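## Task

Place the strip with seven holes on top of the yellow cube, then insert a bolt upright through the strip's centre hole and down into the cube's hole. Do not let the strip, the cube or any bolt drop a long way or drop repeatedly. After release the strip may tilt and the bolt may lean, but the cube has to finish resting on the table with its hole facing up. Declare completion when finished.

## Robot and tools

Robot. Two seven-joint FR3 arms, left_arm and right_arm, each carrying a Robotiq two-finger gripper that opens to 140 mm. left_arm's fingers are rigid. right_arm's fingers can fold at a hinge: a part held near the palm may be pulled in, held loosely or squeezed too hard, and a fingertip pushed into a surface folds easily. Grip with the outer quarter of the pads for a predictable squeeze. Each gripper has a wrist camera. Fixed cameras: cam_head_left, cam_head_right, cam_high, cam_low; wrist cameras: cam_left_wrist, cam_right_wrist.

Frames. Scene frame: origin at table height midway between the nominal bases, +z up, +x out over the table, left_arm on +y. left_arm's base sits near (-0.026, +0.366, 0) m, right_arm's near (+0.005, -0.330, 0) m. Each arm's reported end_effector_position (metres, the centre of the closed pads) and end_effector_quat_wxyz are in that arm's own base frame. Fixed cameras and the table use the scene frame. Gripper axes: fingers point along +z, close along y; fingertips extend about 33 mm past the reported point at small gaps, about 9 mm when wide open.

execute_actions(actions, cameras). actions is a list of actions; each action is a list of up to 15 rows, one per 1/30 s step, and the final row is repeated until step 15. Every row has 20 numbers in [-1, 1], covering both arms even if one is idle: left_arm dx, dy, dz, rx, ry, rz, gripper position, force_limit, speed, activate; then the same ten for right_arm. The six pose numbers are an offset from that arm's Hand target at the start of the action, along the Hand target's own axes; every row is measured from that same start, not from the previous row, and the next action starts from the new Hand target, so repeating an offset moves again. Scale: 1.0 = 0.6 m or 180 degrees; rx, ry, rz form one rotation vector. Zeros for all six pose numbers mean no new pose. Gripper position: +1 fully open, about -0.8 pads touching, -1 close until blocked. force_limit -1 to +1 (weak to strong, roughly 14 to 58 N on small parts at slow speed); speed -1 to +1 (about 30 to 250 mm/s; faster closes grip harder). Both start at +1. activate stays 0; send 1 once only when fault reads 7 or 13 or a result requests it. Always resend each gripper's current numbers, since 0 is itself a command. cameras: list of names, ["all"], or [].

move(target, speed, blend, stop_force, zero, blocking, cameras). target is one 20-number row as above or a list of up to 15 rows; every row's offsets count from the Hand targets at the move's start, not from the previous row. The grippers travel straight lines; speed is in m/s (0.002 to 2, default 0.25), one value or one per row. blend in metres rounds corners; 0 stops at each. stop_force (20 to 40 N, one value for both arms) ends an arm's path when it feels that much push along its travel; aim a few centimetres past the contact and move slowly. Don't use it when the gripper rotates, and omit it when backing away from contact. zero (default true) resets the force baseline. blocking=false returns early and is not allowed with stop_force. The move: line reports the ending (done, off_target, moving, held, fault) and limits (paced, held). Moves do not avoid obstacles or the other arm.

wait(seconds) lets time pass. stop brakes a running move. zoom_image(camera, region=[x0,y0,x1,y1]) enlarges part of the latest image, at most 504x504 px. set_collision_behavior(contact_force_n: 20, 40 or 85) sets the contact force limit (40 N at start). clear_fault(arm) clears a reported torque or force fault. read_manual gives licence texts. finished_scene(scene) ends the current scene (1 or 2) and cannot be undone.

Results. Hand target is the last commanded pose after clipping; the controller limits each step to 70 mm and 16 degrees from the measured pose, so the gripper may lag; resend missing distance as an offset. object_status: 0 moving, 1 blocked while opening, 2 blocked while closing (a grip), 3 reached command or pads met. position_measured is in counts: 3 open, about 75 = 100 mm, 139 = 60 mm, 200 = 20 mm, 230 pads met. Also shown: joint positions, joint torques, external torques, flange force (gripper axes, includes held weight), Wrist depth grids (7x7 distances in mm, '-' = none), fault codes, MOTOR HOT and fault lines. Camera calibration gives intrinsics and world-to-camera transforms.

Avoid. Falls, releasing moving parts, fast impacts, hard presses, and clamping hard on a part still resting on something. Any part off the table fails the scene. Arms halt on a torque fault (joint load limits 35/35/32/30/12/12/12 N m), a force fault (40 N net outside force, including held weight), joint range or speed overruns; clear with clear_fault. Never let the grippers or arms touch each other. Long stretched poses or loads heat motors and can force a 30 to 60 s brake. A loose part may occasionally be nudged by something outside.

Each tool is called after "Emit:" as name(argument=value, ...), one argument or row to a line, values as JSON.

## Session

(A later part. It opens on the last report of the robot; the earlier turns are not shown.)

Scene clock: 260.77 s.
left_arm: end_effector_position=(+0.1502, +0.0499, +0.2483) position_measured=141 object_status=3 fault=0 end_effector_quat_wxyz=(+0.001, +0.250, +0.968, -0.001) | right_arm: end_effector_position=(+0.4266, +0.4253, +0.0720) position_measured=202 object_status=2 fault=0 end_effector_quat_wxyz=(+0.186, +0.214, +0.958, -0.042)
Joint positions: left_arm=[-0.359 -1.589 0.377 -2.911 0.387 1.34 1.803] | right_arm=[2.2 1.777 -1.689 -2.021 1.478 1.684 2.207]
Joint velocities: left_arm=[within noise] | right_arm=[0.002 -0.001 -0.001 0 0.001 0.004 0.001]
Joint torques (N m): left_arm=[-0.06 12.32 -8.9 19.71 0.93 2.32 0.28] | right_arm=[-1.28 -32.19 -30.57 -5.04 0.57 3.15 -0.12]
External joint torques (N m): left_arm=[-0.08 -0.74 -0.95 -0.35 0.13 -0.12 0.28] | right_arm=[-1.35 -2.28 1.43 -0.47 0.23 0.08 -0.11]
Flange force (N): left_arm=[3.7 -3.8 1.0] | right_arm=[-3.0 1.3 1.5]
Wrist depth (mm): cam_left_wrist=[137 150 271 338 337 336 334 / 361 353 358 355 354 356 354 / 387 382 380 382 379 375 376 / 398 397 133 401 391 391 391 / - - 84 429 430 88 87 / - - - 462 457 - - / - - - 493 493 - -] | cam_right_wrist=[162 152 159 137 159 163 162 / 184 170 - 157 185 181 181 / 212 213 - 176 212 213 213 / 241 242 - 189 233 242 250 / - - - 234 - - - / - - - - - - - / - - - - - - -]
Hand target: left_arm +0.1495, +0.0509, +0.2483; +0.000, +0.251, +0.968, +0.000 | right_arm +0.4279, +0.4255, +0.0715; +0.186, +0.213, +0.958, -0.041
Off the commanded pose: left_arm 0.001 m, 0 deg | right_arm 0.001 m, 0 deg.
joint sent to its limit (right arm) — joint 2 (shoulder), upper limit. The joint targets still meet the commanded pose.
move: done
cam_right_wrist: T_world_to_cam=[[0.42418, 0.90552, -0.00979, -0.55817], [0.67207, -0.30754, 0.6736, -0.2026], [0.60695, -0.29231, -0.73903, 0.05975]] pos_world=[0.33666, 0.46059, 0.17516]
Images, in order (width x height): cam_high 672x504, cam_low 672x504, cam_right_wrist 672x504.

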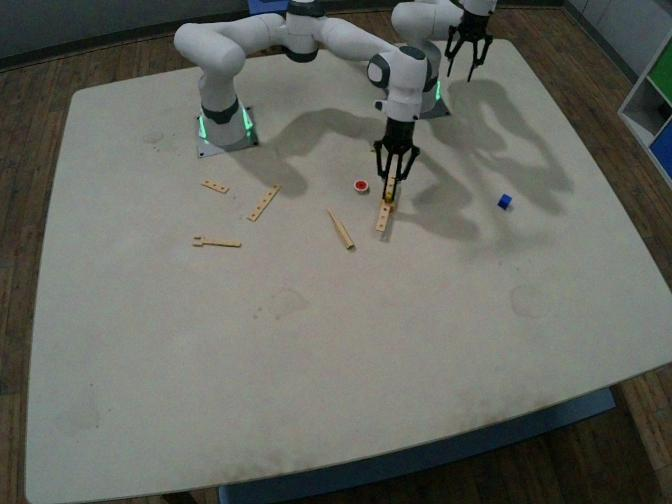

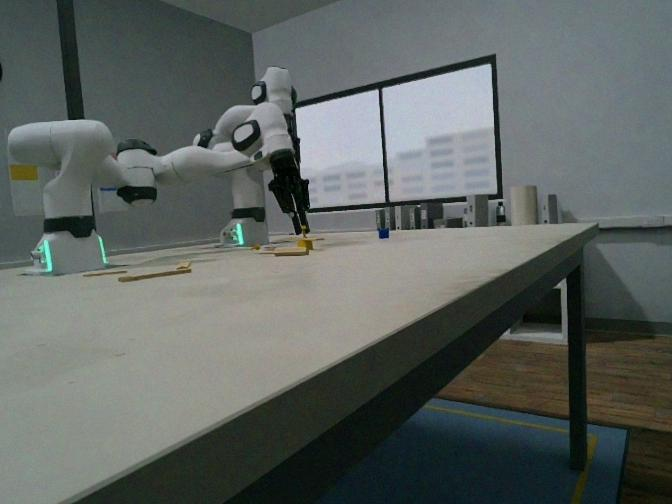

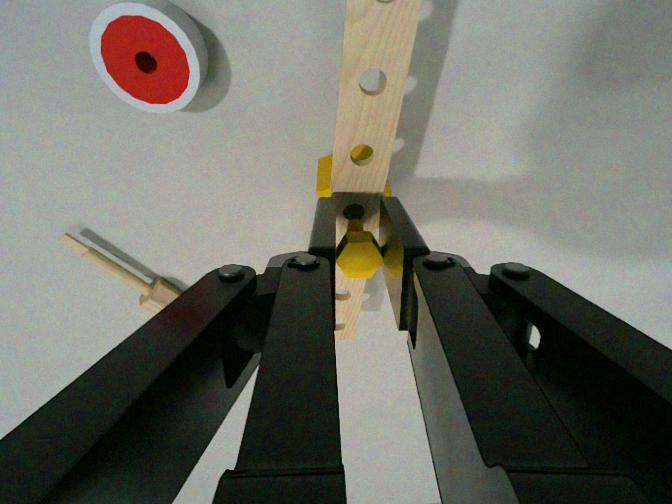

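Emit:
move(
  target=[0,0,0,0,0,0,-0.1,-0.3,-1,0,-0.009,0,0,0,0,0,-1,-0.3,-0.8,0],
  speed=0.03,
  cameras=["cam_right_wrist","cam_low","cam_high"],
)

Emit:
zoom_image(
  camera="cam_right_wrist",
  region=[310, 180, 410, 280],
)

Emit:
zoom_image(
  camera="cam_low",
  region=[290, 210, 330, 250],
)

Emit:
zoom_image(
  camera="cam_high",
  region=[370, 180, 410, 220],
)

Scene clock: 268.87 s.
left_arm: end_effector_position=(+0.1502, +0.0499, +0.2483) position_measured=141 object_status=3 fault=0 end_effector_quat_wxyz=(+0.001, +0.250, +0.968, -0.001) | right_arm: end_effector_position=(+0.4316, +0.4212, +0.0723) position_measured=202 object_status=2 fault=0 end_effector_quat_wxyz=(+0.186, +0.216, +0.958, -0.043)
Joint positions: left_arm=[-0.359 -1.589 0.377 -2.911 0.387 1.34 1.803] | right_arm=[2.189 1.776 -1.69 -2.019 1.478 1.686 2.2]
Joint velocities: left_arm=[within noise] | right_arm=[0 0 0 0.002 0.001 0 -0.006]
Joint torques (N m): left_arm=[-0.01 12.31 -8.84 19.68 0.94 2.32 0.32] | right_arm=[-1.15 -32.52 -31.26 -4.93 0.53 3.09 -0.15]
External joint torques (N m): left_arm=[0.01 -0.77 -0.92 -0.36 0.14 -0.12 0.32] | right_arm=[-1.1 -2.64 0.64 -0.35 0.2 0.02 -0.14]
Flange force (N): left_arm=[4.0 -3.6 1.2] | right_arm=[-3.2 1.6 -0.2]
Wrist depth (mm): cam_left_wrist=[137 151 240 339 337 336 337 / 364 353 344 353 359 361 362 / 382 378 377 378 372 376 377 / 405 - 133 422 392 118 394 / - - 84 431 430 88 87 / - - - 459 450 - - / - - - 493 498 - -] | cam_right_wrist=[166 149 160 156 160 160 163 / 184 185 185 176 185 184 185 / 212 213 - 171 206 212 213 / - 246 243 163 235 243 241 / - - 87 226 - - - / - - - - - - - / - - - - - - -]
Hand target: left_arm +0.1495, +0.0509, +0.2483; +0.000, +0.251, +0.968, +0.000 | right_arm +0.4325, +0.4233, +0.0735; +0.186, +0.213, +0.958, -0.041
Off the commanded pose: left_arm 0.001 m, 0 deg | right_arm 0.003 m, 0 deg.
move: done
cam_right_wrist: T_world_to_cam=[[0.42818, 0.90363, -0.01107, -0.55747], [0.6708, -0.3096, 0.67393, -0.20606], [0.60555, -0.29598, -0.73871, 0.05789]] pos_world=[0.34187, 0.45708, 0.17546]
Images, in order (width x height): cam_high 672x504, cam_low 672x504, cam_right_wrist 672x504.

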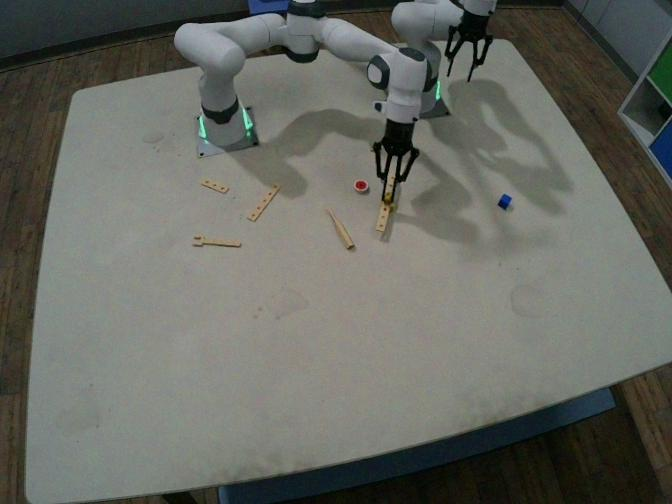

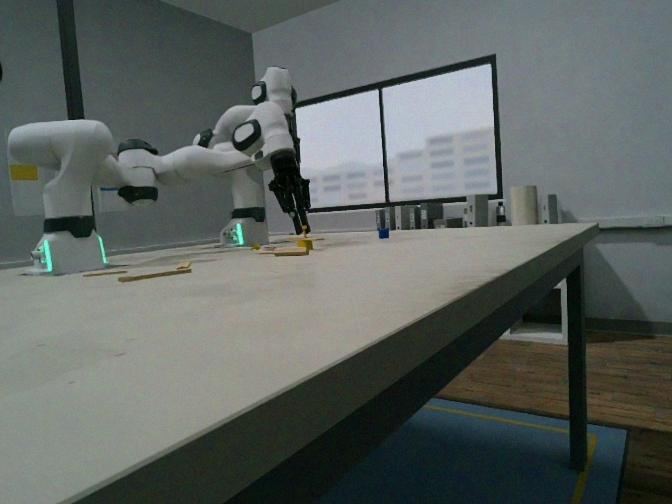

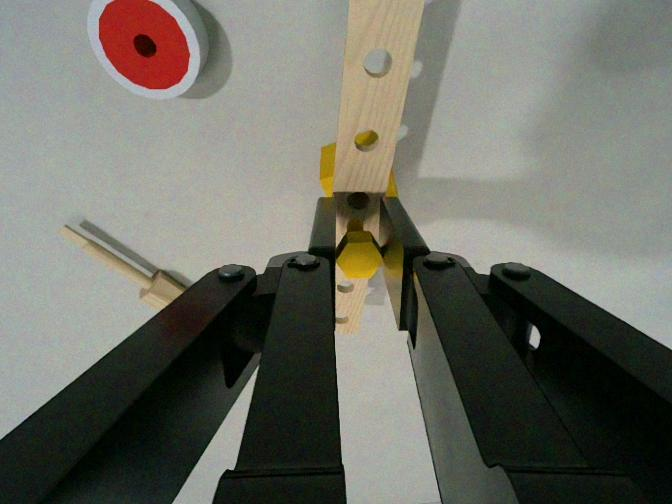

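Scaled by 5.040 from the camera's image (finer frame: 960x720).

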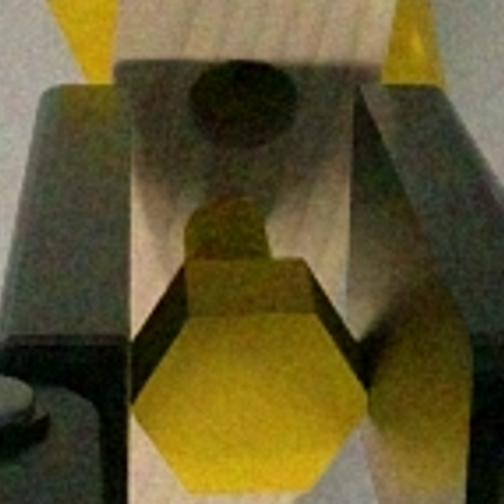

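Scaled by 12.600 from the camera's image (finer frame: 960x720).

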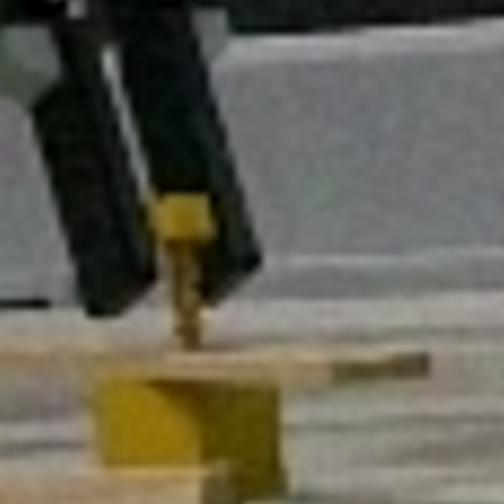

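Scaled by 12.600 from the camera's image (finer frame: 960x720).

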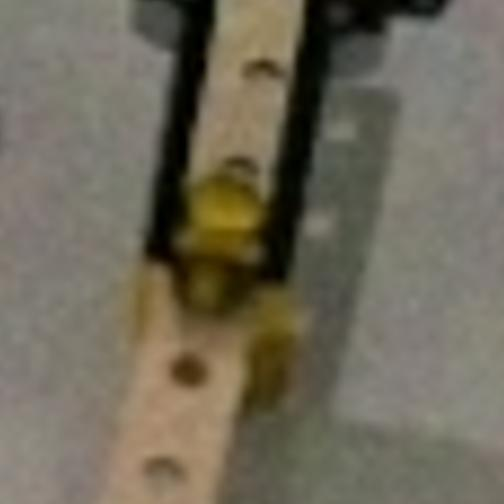

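Emit:
move(
  target=[0,0,0,0,0,0,-0.1,-0.3,-1,0,0.0058,0.0012,-0.0025,0,0,0,-1,-0.3,-0.8,0],
  speed=0.03,
  cameras=["cam_right_wrist","cam_low","cam_high"],
)

Emit:
zoom_image(
  camera="cam_right_wrist",
  region=[310, 180, 410, 280],
)

Emit:
zoom_image(
  camera="cam_low",
  region=[290, 210, 330, 250],
)

Scene clock: 279.17 s.
left_arm: end_effector_position=(+0.1502, +0.0499, +0.2483) position_measured=141 object_status=3 fault=0 end_effector_quat_wxyz=(+0.001, +0.250, +0.968, -0.001) | right_arm: end_effector_position=(+0.4300, +0.4234, +0.0728) position_measured=202 object_status=2 fault=0 end_effector_quat_wxyz=(+0.186, +0.213, +0.958, -0.043)
Joint positions: left_arm=[-0.359 -1.589 0.377 -2.911 0.387 1.34 1.803] | right_arm=[2.192 1.776 -1.69 -2.019 1.478 1.686 2.199]
Joint torques (N m): left_arm=[-0.06 12.39 -8.96 19.71 0.91 2.32 0.29] | right_arm=[-0.77 -32.31 -31.4 -4.82 0.27 2.86 0.11]
External joint torques (N m): left_arm=[-0.11 -0.73 -1.01 -0.29 0.11 -0.11 0.29] | right_arm=[-0.75 -2.38 0.53 -0.25 -0.06 -0.21 0.13]
Flange force (N): left_arm=[3.6 -3.9 0.7] | right_arm=[-2.1 1.6 -1.1]
Wrist depth (mm): cam_left_wrist=[137 151 241 339 338 335 335 / 357 359 358 359 350 359 355 / 387 382 381 378 378 376 373 / - 403 133 391 162 117 391 / - - 84 422 425 88 87 / - - - 460 - - - / - - - 492 - - -] | cam_right_wrist=[166 150 160 156 160 163 164 / 179 185 184 156 186 185 189 / 221 212 220 177 213 214 211 / 232 242 244 160 235 242 252 / - - - 236 - - - / - - - - - - - / - - - - - - -]
Hand target: left_arm +0.1495, +0.0509, +0.2483; +0.000, +0.251, +0.968, +0.000 | right_arm +0.4293, +0.4256, +0.0736; +0.186, +0.213, +0.958, -0.041
Off the commanded pose: left_arm 0.001 m, 0 deg | right_arm 0.002 m, 0 deg.
joint at its limit (right arm) — joint 2 (shoulder), upper limit.
move: done
cam_right_wrist: T_world_to_cam=[[0.42236, 0.90636, -0.01126, -0.55734], [0.67263, -0.30506, 0.67417, -0.2073], [0.60761, -0.29231, -0.73849, 0.05739]] pos_world=[0.33996, 0.45869, 0.17586]
Images, in order (width x height): cam_high 672x504, cam_low 672x504, cam_right_wrist 672x504.

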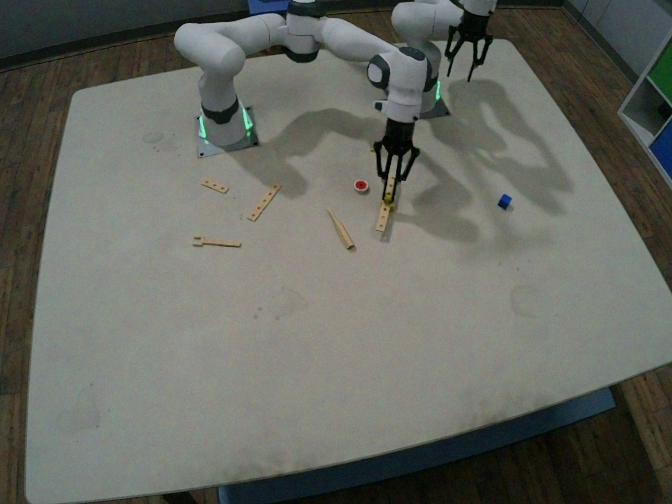

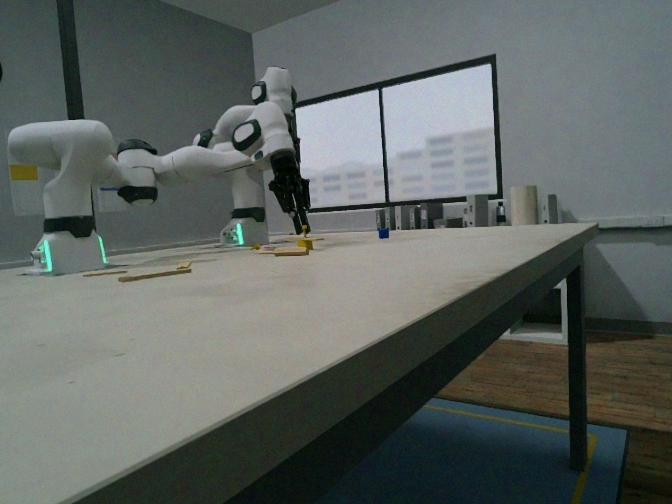

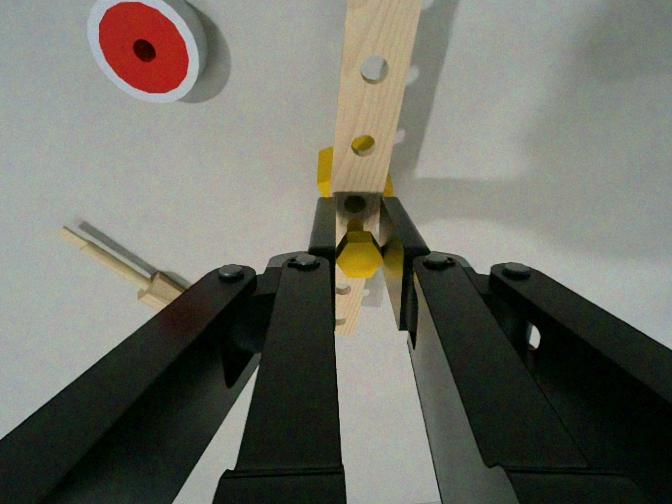

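Scaled by 5.040 from the camera's image (finer frame: 960x720).

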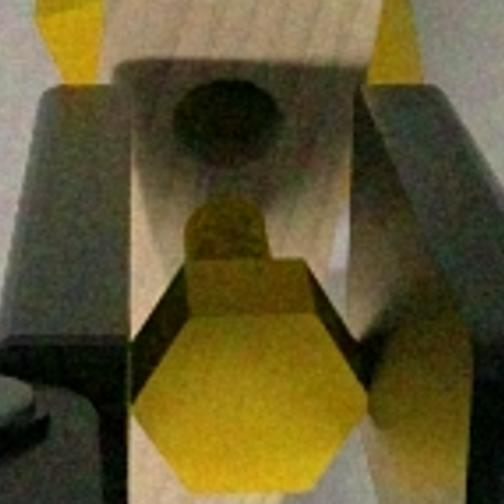

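Scaled by 12.600 from the camera's image (finer frame: 960x720).

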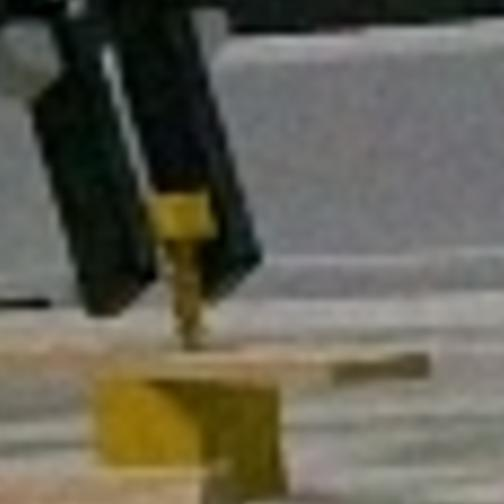

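Emit:
move(
  target=[0,0,0,0,0,0,-0.1,-0.3,-1,0,0.0108,0,-0.0044,0,0,0,-1,-0.3,-0.8,0],
  speed=0.03,
  cameras=["cam_right_wrist","cam_low","cam_high"],
)

Emit:
zoom_image(
  camera="cam_right_wrist",
  region=[310, 180, 410, 280],
)

Emit:
zoom_image(
  camera="cam_low",
  region=[290, 210, 330, 250],
)

Emit:
zoom_image(
  camera="cam_high",
  region=[370, 180, 410, 220],
)

Scene clock: 287.53 s.
left_arm: end_effector_position=(+0.1502, +0.0499, +0.2483) position_measured=141 object_status=3 fault=0 end_effector_quat_wxyz=(+0.001, +0.250, +0.968, -0.001) | right_arm: end_effector_position=(+0.4237, +0.4297, +0.0730) position_measured=202 object_status=2 fault=0 end_effector_quat_wxyz=(+0.187, +0.209, +0.959, -0.041)
Joint positions: left_arm=[-0.359 -1.589 0.377 -2.911 0.387 1.34 1.803] | right_arm=[2.207 1.776 -1.691 -2.019 1.478 1.686 2.205]
Joint velocities: left_arm=[within noise] | right_arm=[0 -0.001 0 0 -0.001 0 0.006]
Joint torques (N m): left_arm=[0.01 12.34 -8.9 19.65 0.92 2.33 0.29] | right_arm=[-0.92 -32.29 -31.26 -5.48 0.03 2.62 0.24]
External joint torques (N m): left_arm=[-0.04 -0.73 -0.98 -0.4 0.12 -0.11 0.29] | right_arm=[-0.74 -2.42 0.52 -0.81 -0.3 -0.44 0.26]
Flange force (N): left_arm=[3.7 -3.9 1.1] | right_arm=[-1.6 -0.2 -1.8]
Wrist depth (mm): cam_left_wrist=[137 150 241 343 338 333 336 / 359 359 359 358 356 357 354 / 391 381 381 380 375 376 373 / 411 406 133 398 162 390 392 / - - 84 428 428 88 87 / - - - 464 457 - - / - - - 493 494 - -] | cam_right_wrist=[167 154 164 139 156 160 164 / 185 184 181 158 185 186 191 / - 211 - 178 215 223 221 / - 250 - 161 107 243 253 / - - 87 236 - - - / - - - - - - - / - - - - - - -]
Hand target: left_arm +0.1495, +0.0509, +0.2483; +0.000, +0.251, +0.968, +0.000 | right_arm +0.4230, +0.4286, +0.0736; +0.186, +0.213, +0.958, -0.041
Off the commanded pose: left_arm 0.001 m, 0 deg | right_arm 0.001 m, 0 deg.
joint at its limit (right arm) — joint 2 (shoulder), upper limit.
move: done
cam_right_wrist: T_world_to_cam=[[0.41435, 0.91008, -0.00849, -0.55886], [0.67439, -0.30075, 0.67435, -0.20392], [0.61116, -0.28514, -0.73836, 0.05865]] pos_world=[0.33324, 0.464, 0.17607]
Images, in order (width x height): cam_high 672x504, cam_low 672x504, cam_right_wrist 672x504.

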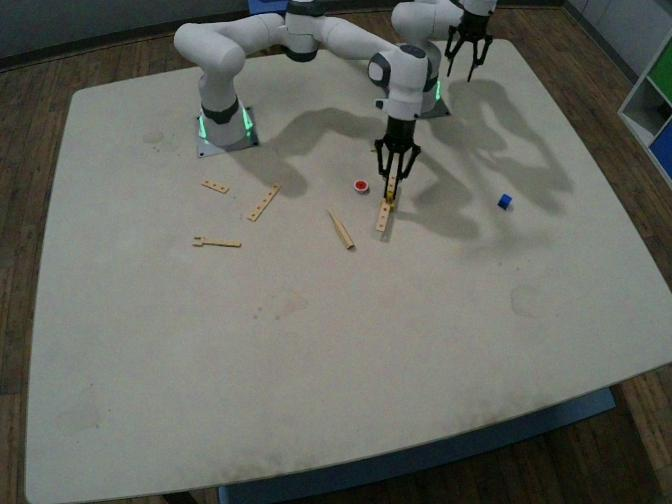

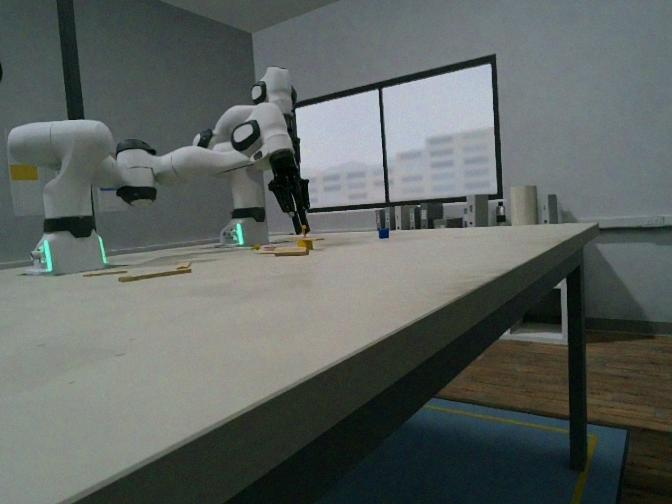

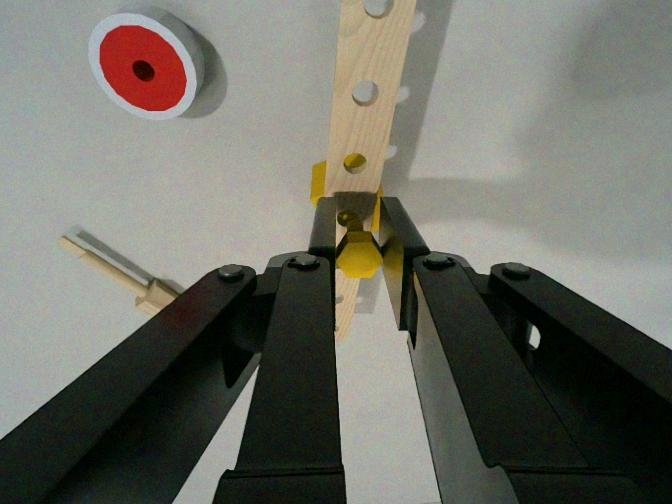

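Scaled by 5.040 from the camera's image (finer frame: 960x720).

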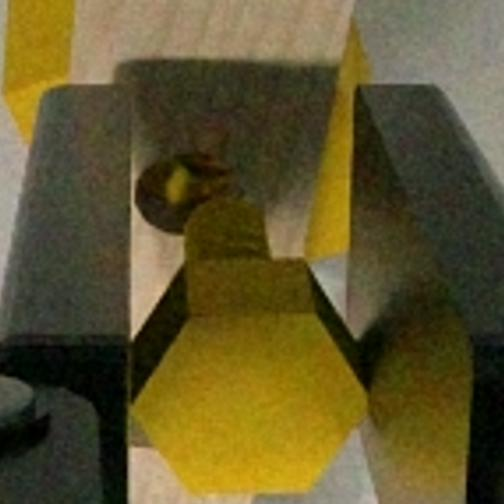

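Scaled by 12.600 from the camera's image (finer frame: 960x720).

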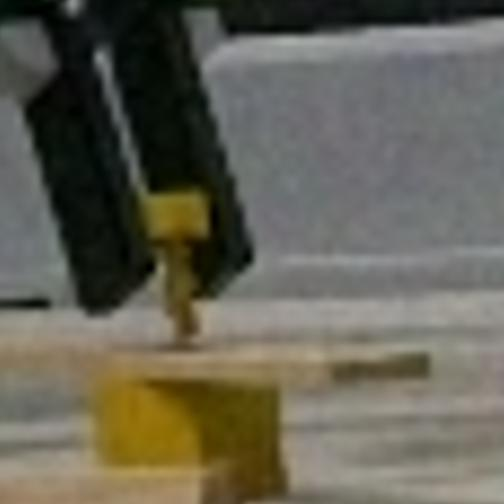

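Scaled by 12.600 from the camera's image (finer frame: 960x720).

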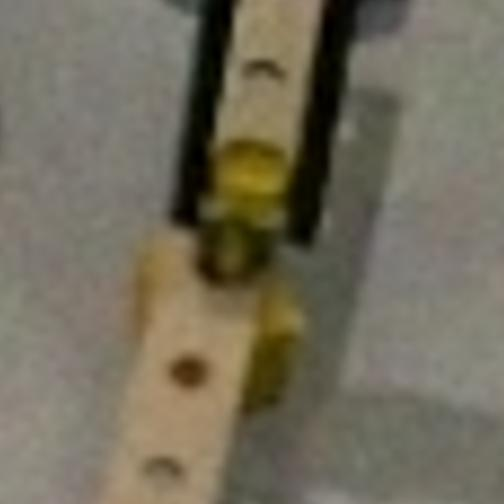

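Emit:
move(
  target=[0,0,0,0,0,0,-0.1,-0.3,-1,0,0.0033,-0.0053,0.0014,0,0,0,-1,-0.3,-0.8,0],
  speed=0.03,
  cameras=["cam_right_wrist","cam_low","cam_high"],
)

Emit:
zoom_image(
  camera="cam_right_wrist",
  region=[310, 180, 410, 280],
)

Emit:
zoom_image(
  camera="cam_low",
  region=[290, 210, 330, 250],
)

Scene clock: 291.87 s.
left_arm: end_effector_position=(+0.1502, +0.0499, +0.2483) position_measured=141 object_status=3 fault=0 end_effector_quat_wxyz=(+0.001, +0.250, +0.968, -0.001) | right_arm: end_effector_position=(+0.4208, +0.4278, +0.0730) position_measured=202 object_status=2 fault=0 end_effector_quat_wxyz=(+0.186, +0.211, +0.959, -0.040)
Joint positions: left_arm=[-0.359 -1.589 0.377 -2.911 0.387 1.34 1.803] | right_arm=[2.218 1.776 -1.689 -2.032 1.478 1.686 2.207]
Joint torques (N m): left_arm=[-0.05 12.3 -8.92 19.74 0.92 2.32 0.26] | right_arm=[-0.67 -31.91 -30.34 -4.96 0.29 2.87 0.14]
External joint torques (N m): left_arm=[-0.08 -0.73 -0.99 -0.33 0.12 -0.12 0.27] | right_arm=[-0.7 -2.33 1.48 -0.46 -0.05 -0.19 0.15]
Flange force (N): left_arm=[3.6 -3.9 0.8] | right_arm=[-1.2 0.3 0.6]
Wrist depth (mm): cam_left_wrist=[137 150 241 338 335 336 336 / 366 358 357 358 356 357 353 / 380 380 375 377 373 375 374 / 408 407 133 409 162 389 393 / - - 84 428 - 88 84 / - - - 458 464 - - / - - - - 492 - -] | cam_right_wrist=[167 154 164 156 161 - 164 / - 174 191 176 159 187 190 / - 212 207 183 214 214 221 / 250 251 242 - 236 245 246 / - - - 236 - - 296 / - - - - - - - / - - - - - - -]
Hand target: left_arm +0.1495, +0.0509, +0.2483; +0.000, +0.251, +0.968, +0.000 | right_arm +0.4203, +0.4263, +0.0721; +0.186, +0.213, +0.958, -0.041
Off the commanded pose: left_arm 0.001 m, 0 deg | right_arm 0.002 m, 0 deg.
joint sent to its limit (right arm) — joint 2 (shoulder), upper limit. The joint targets still meet the commanded pose.
move: done
cam_right_wrist: T_world_to_cam=[[0.41762, 0.9086, -0.00634, -0.55675], [0.67324, -0.30474, 0.6737, -0.20034], [0.61019, -0.28562, -0.73898, 0.06053]] pos_world=[0.33045, 0.4621, 0.17617]
Images, in order (width x height): cam_high 672x504, cam_low 672x504, cam_right_wrist 672x504.

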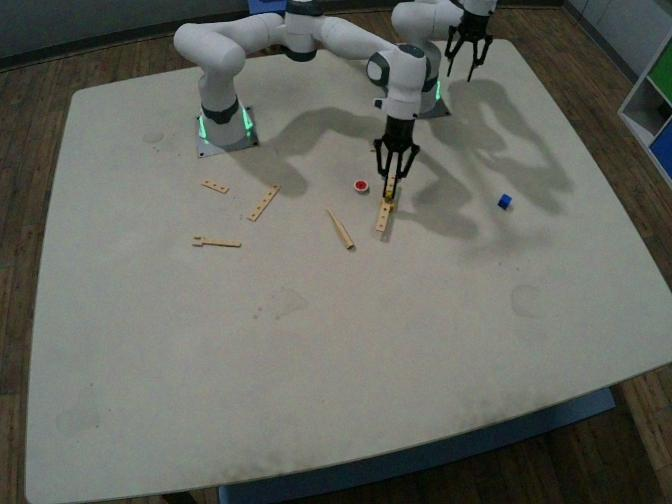

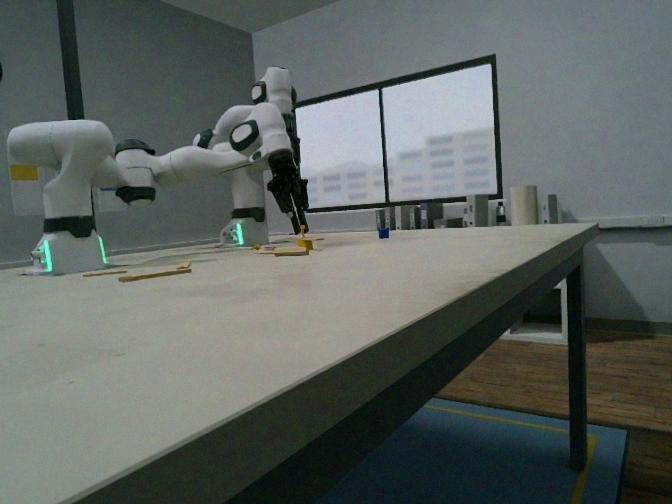

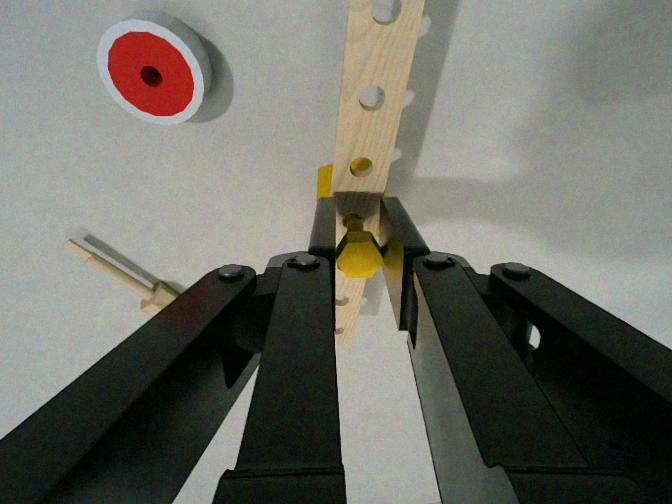

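Scaled by 5.040 from the camera's image (finer frame: 960x720).

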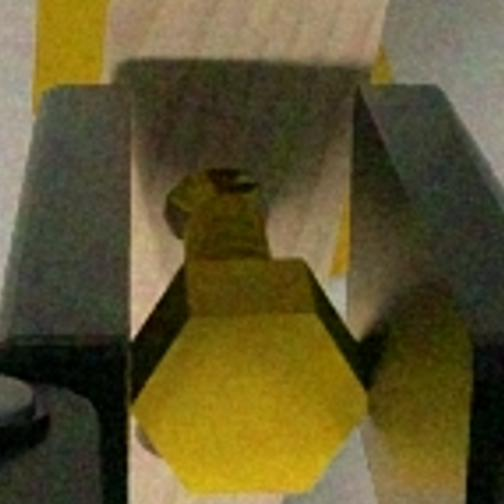

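Scaled by 12.600 from the camera's image (finer frame: 960x720).

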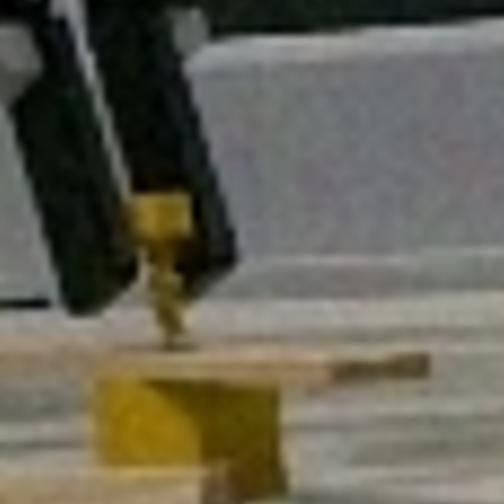

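Emit:
move(
  target=[
    [0,0,0,0,0,0,-0.1,-0.3,-1,0,-0.0027,0,-0.0066,0,0,0,-1,-0.3,-0.8,0],
    [0,0,0,0,0,0,-0.1,-0.3,-1,0,-0.009,-0.0017,-0.0046,0,0.05,0,-1,-0.3,-0.8,0],
  ],
  speed=0.04,
  cameras=["cam_right_wrist","cam_low","cam_high"],
)

Emit:
zoom_image(
  camera="cam_right_wrist",
  region=[310, 180, 410, 280],
)

Emit:
zoom_image(
  camera="cam_low",
  region=[290, 210, 330, 250],
)

Scene clock: 302.47 s.
left_arm: end_effector_position=(+0.1502, +0.0499, +0.2483) position_measured=141 object_status=3 fault=0 end_effector_quat_wxyz=(+0.001, +0.250, +0.968, -0.001) | right_arm: end_effector_position=(+0.4246, +0.4240, +0.0779) position_measured=202 object_status=2 fault=0 end_effector_quat_wxyz=(+0.113, +0.218, +0.969, -0.023)
Joint positions: left_arm=[-0.359 -1.589 0.377 -2.911 0.387 1.34 1.803] | right_arm=[2.118 1.65 -1.692 -1.998 1.474 1.626 2.136]
Joint velocities: left_arm=[within noise] | right_arm=[0 0.002 0 0.001 -0.001 0 -0.005]
Joint torques (N m): left_arm=[-0.04 12.36 -8.8 19.72 0.92 2.33 0.25] | right_arm=[-1.23 -33.88 -31.1 -1.69 0.51 2.41 -0.08]
External joint torques (N m): left_arm=[-0.08 -0.68 -0.89 -0.34 0.12 -0.11 0.25] | right_arm=[-1.19 -3.08 1.33 -0.16 -0.06 -0.49 -0.07]
Flange force (N): left_arm=[3.4 -3.5 1.0] | right_arm=[-3.5 2.5 -0.7]
Wrist depth (mm): cam_left_wrist=[137 151 241 337 338 - 334 / 364 236 357 357 360 359 353 / 382 380 378 372 373 376 376 / 404 396 133 403 393 389 392 / - - 84 417 430 88 87 / - - - 460 460 - - / - - - 498 - - -] | cam_right_wrist=[175 169 176 151 173 177 171 / 192 185 194 186 195 195 196 / 210 215 221 187 215 212 217 / 249 244 234 - 107 - 243 / 271 - - 232 - - - / - - - - - - - / - - - - - - -]
Hand target: left_arm +0.1495, +0.0509, +0.2483; +0.000, +0.251, +0.968, +0.000 | right_arm +0.4234, +0.4237, +0.0766; +0.111, +0.215, +0.970, -0.024
Off the commanded pose: left_arm 0.001 m, 0 deg | right_arm 0.002 m, 1 deg.
move: done
cam_right_wrist: T_world_to_cam=[[0.42502, 0.90518, -0.00243, -0.55691], [0.75426, -0.35267, 0.55382, -0.21207], [0.50045, -0.23722, -0.83263, 0.09409]] pos_world=[0.34956, 0.45164, 0.19444]
Images, in order (width x height): cam_high 672x504, cam_low 672x504, cam_right_wrist 672x504.

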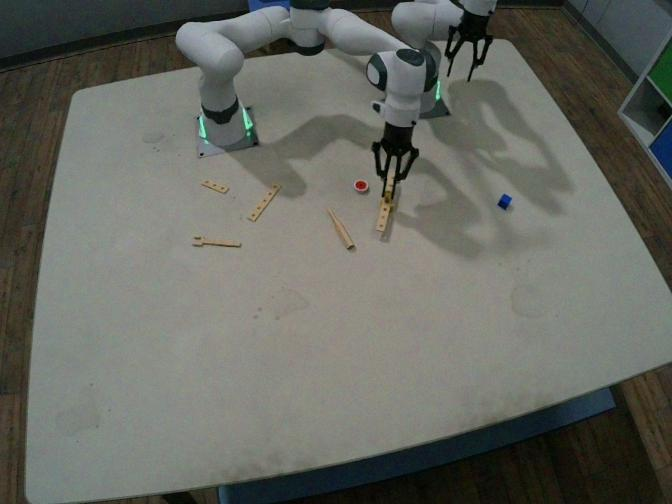

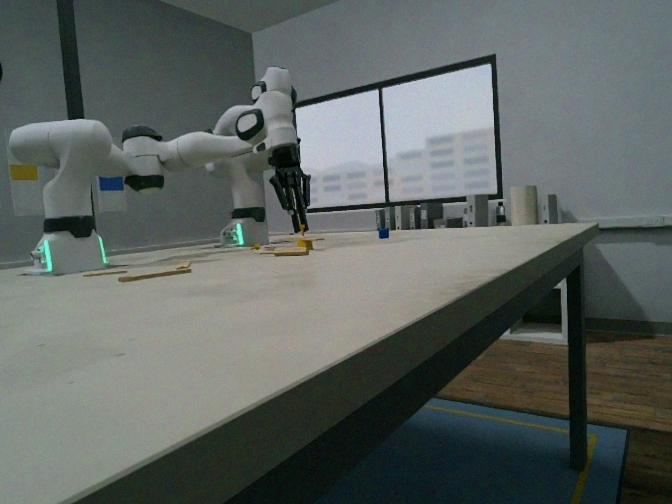

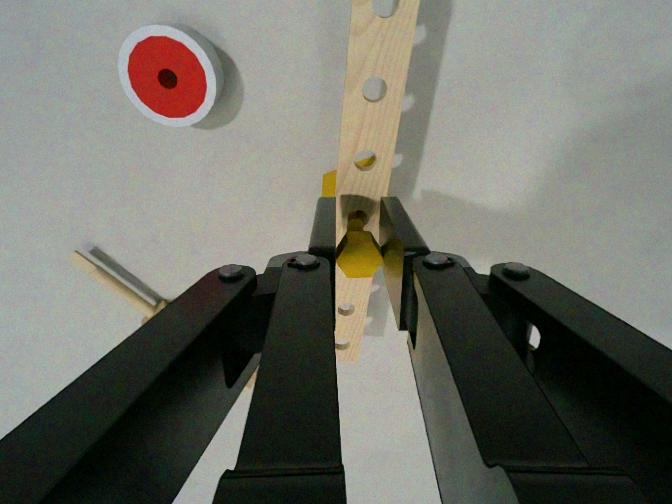

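Scaled by 5.040 from the camera's image (finer frame: 960x720).

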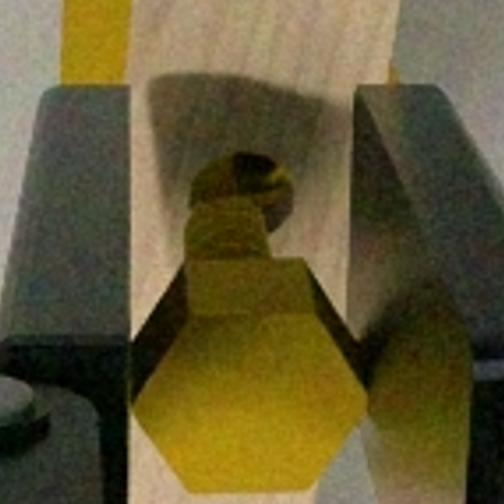

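Scaled by 12.600 from the camera's image (finer frame: 960x720).

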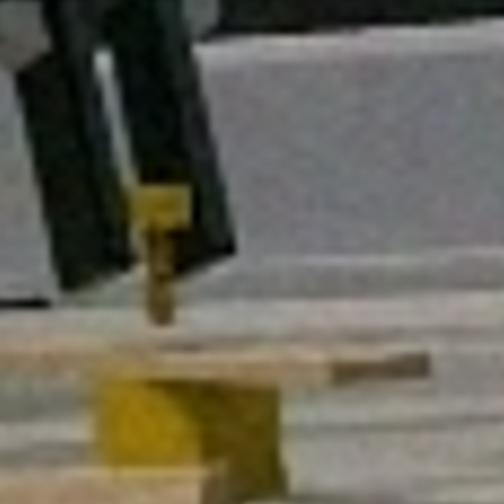

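Emit:
move(
  target=[0,0,0,0,0,0,-0.1,-0.3,-1,0,0.0021,0.0045,0.0089,0,0,0,-1,-0.3,-0.8,0],
  speed=0.03,
  cameras=["cam_right_wrist","cam_low"],
)

Emit:
zoom_image(
  camera="cam_right_wrist",
  region=[310, 180, 410, 280],
)

Emit:
zoom_image(
  camera="cam_low",
  region=[290, 210, 330, 250],
)

Scene clock: 306.63 s.
left_arm: end_effector_position=(+0.1502, +0.0499, +0.2483) position_measured=141 object_status=3 fault=0 end_effector_quat_wxyz=(+0.001, +0.250, +0.968, -0.001) | right_arm: end_effector_position=(+0.4237, +0.4254, +0.0727) position_measured=202 object_status=2 fault=0 end_effector_quat_wxyz=(+0.110, +0.215, +0.970, -0.025)
Joint positions: left_arm=[-0.359 -1.589 0.377 -2.911 0.387 1.34 1.803] | right_arm=[2.115 1.651 -1.683 -1.99 1.476 1.627 2.134]
Joint torques (N m): left_arm=[0 12.31 -8.89 19.67 0.93 2.34 0.29] | right_arm=[-1.43 -33.16 -30.6 -1.31 0.91 2.92 0.08]
External joint torques (N m): left_arm=[0.02 -0.75 -0.95 -0.41 0.12 -0.11 0.29] | right_arm=[-1.16 -2.24 1.8 0.43 0.37 0.03 0.09]
Flange force (N): left_arm=[3.9 -3.7 1.3] | right_arm=[-3.2 4.4 1.9]
Wrist depth (mm): cam_left_wrist=[137 151 241 338 340 336 331 / 361 360 351 355 357 354 353 / 382 381 381 381 376 378 373 / 407 406 133 400 392 391 395 / - - 84 439 426 88 87 / - - - 461 441 - - / - - - 493 500 - -] | cam_right_wrist=[- 165 169 169 168 171 172 / - 175 186 162 185 187 186 / - 211 - 177 206 216 217 / - 234 - 186 - 225 - / - - 87 218 - - 268 / - - - - - - - / - - - - - - -]
Hand target: left_arm +0.1495, +0.0509, +0.2483; +0.000, +0.251, +0.968, +0.000 | right_arm +0.4246, +0.4262, +0.0712; +0.111, +0.215, +0.970, -0.024
Off the commanded pose: left_arm 0.001 m, 0 deg | right_arm 0.002 m, 0 deg.
move: done
cam_right_wrist: T_world_to_cam=[[0.41989, 0.90753, -0.00919, -0.5561], [0.75998, -0.34606, 0.55015, -0.21304], [0.4961, -0.23799, -0.83501, 0.09285]] pos_world=[0.34935, 0.45304, 0.18962]
Images, in order (width x height): cam_low 672x504, cam_right_wrist 672x504.

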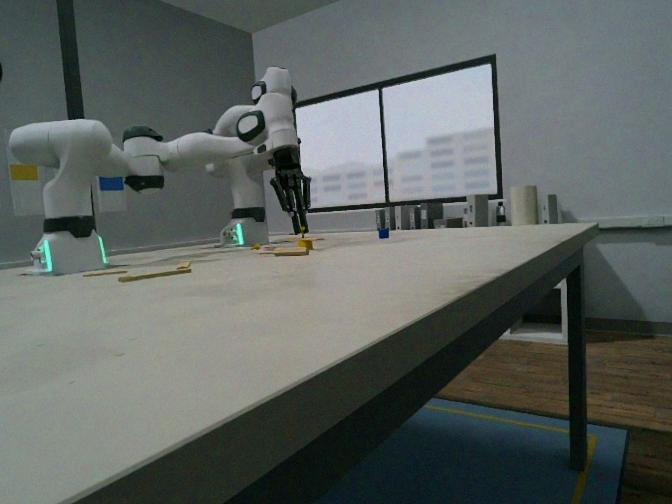

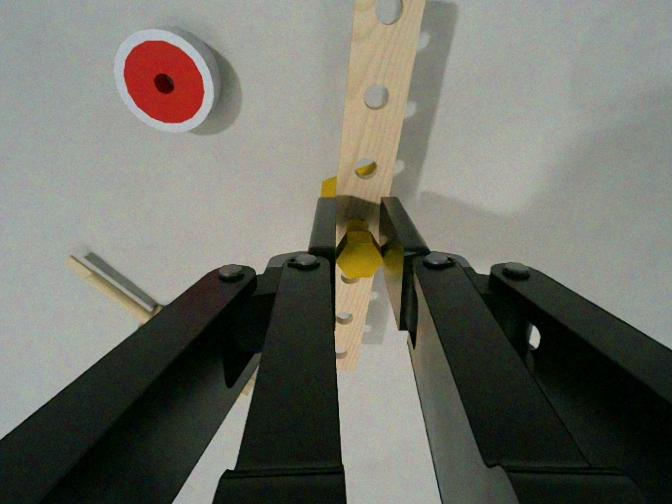

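Scaled by 5.040 from the camera's image (finer frame: 960x720).

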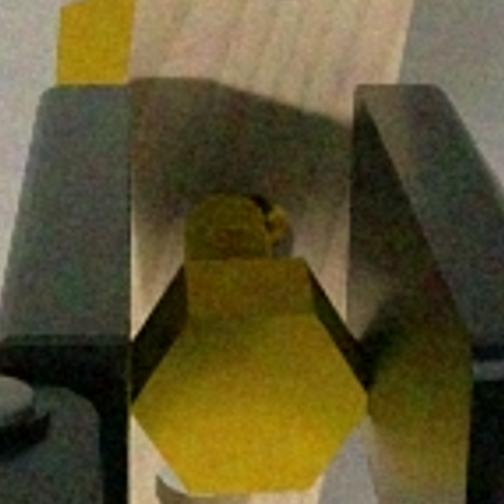

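Scaled by 12.600 from the camera's image (finer frame: 960x720).

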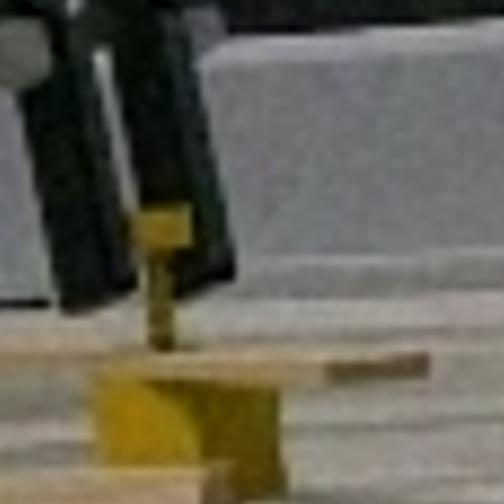

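Emit:
move(
  target=[
    [0,0,0,0,0,0,-0.1,-0.3,-1,0,0,0.0033,0,0,0,0,-1,-0.3,-0.8,0],
    [0,0,0,0,0,0,-0.1,-0.3,-1,0,0.0015,0.0033,0.0065,0,0,0,-1,-0.3,-0.8,0],
  ],
  speed=0.02,
  cameras=["cam_right_wrist","cam_low","cam_high"],
)

Emit:
zoom_image(
  camera="cam_right_wrist",
  region=[310, 180, 410, 280],
)

Emit:
zoom_image(
  camera="cam_low",
  region=[290, 210, 330, 250],
)

Scene clock: 310.30 s.
left_arm: end_effector_position=(+0.1502, +0.0499, +0.2483) position_measured=141 object_status=3 fault=0 end_effector_quat_wxyz=(+0.001, +0.250, +0.968, -0.001) | right_arm: end_effector_position=(+0.4268, +0.4276, +0.0724) position_measured=202 object_status=2 fault=0 end_effector_quat_wxyz=(+0.114, +0.214, +0.970, -0.024)
Joint positions: left_arm=[-0.359 -1.589 0.377 -2.911 0.387 1.34 1.803] | right_arm=[2.111 1.651 -1.681 -1.984 1.478 1.636 2.134]
Joint velocities: left_arm=[within noise] | right_arm=[0.001 0 0.001 0.001 0 0.005 0.001]
Joint torques (N m): left_arm=[-0.02 12.36 -8.87 19.72 0.93 2.32 0.23] | right_arm=[-0.81 -32.71 -27.94 -1.38 1.41 2.48 0.25]
External joint torques (N m): left_arm=[-0.07 -0.73 -0.95 -0.28 0.12 -0.11 0.23] | right_arm=[-0.85 -1.5 4.7 0.18 0.83 -0.44 0.25]
Flange force (N): left_arm=[3.6 -3.7 0.8] | right_arm=[-0.8 2.7 7.5]
Wrist depth (mm): cam_left_wrist=[137 150 241 340 340 335 332 / 364 359 357 361 360 355 361 / 383 382 379 379 372 376 376 / 403 401 132 402 161 389 392 / - - 84 - - 88 87 / - - - - - - - / - - - 447 - - -] | cam_right_wrist=[- 164 170 171 165 171 171 / - 174 189 185 186 195 189 / 215 211 211 181 207 218 216 / 237 237 232 178 108 234 239 / - - 87 224 - - 267 / - - - - - - - / - - - - - - -]
Hand target: left_arm +0.1495, +0.0509, +0.2483; +0.000, +0.251, +0.968, +0.000 | right_arm +0.4254, +0.4280, +0.0672; +0.111, +0.215, +0.970, -0.024
Off the commanded pose: left_arm 0.001 m, 0 deg | right_arm 0.005 m, 0 deg.
move: off_target (right_arm)
cam_right_wrist: T_world_to_cam=[[0.41681, 0.90898, -0.00555, -0.55902], [0.75746, -0.34394, 0.55495, -0.2146], [0.50253, -0.23551, -0.83187, 0.08757]] pos_world=[0.35155, 0.45495, 0.18883]
Images, in order (width x height): cam_high 672x504, cam_low 672x504, cam_right_wrist 672x504.

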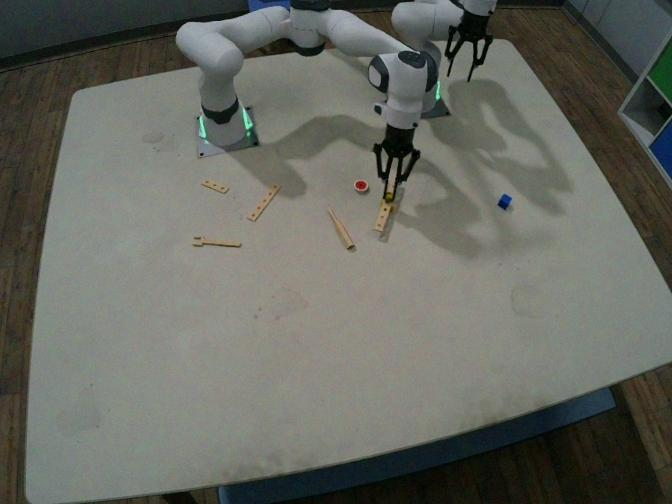

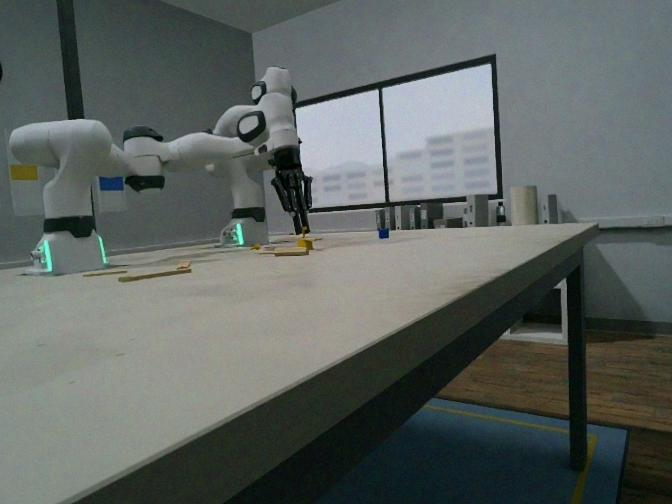

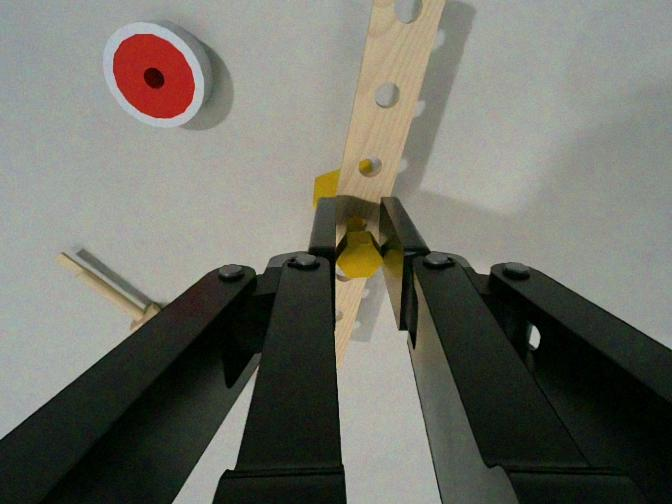

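Scaled by 5.040 from the camera's image (finer frame: 960x720).

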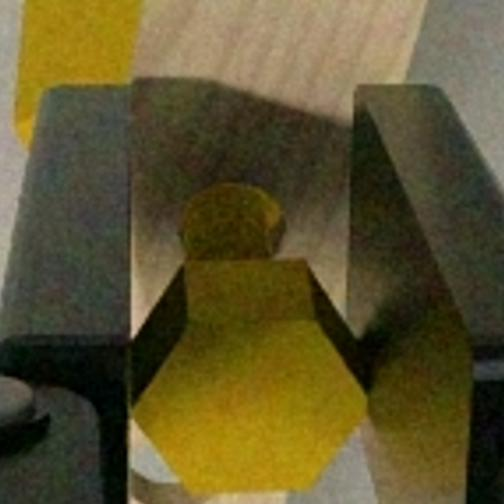

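Scaled by 12.600 from the camera's image (finer frame: 960x720).

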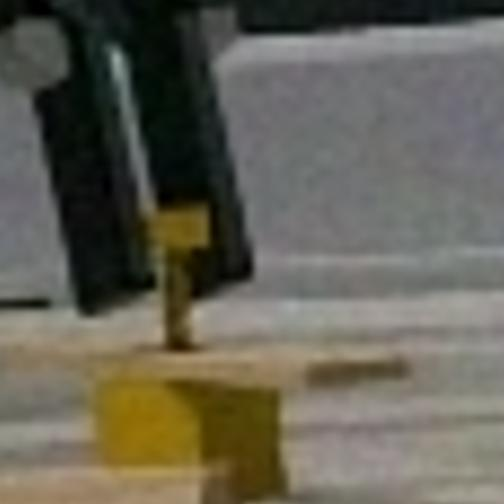

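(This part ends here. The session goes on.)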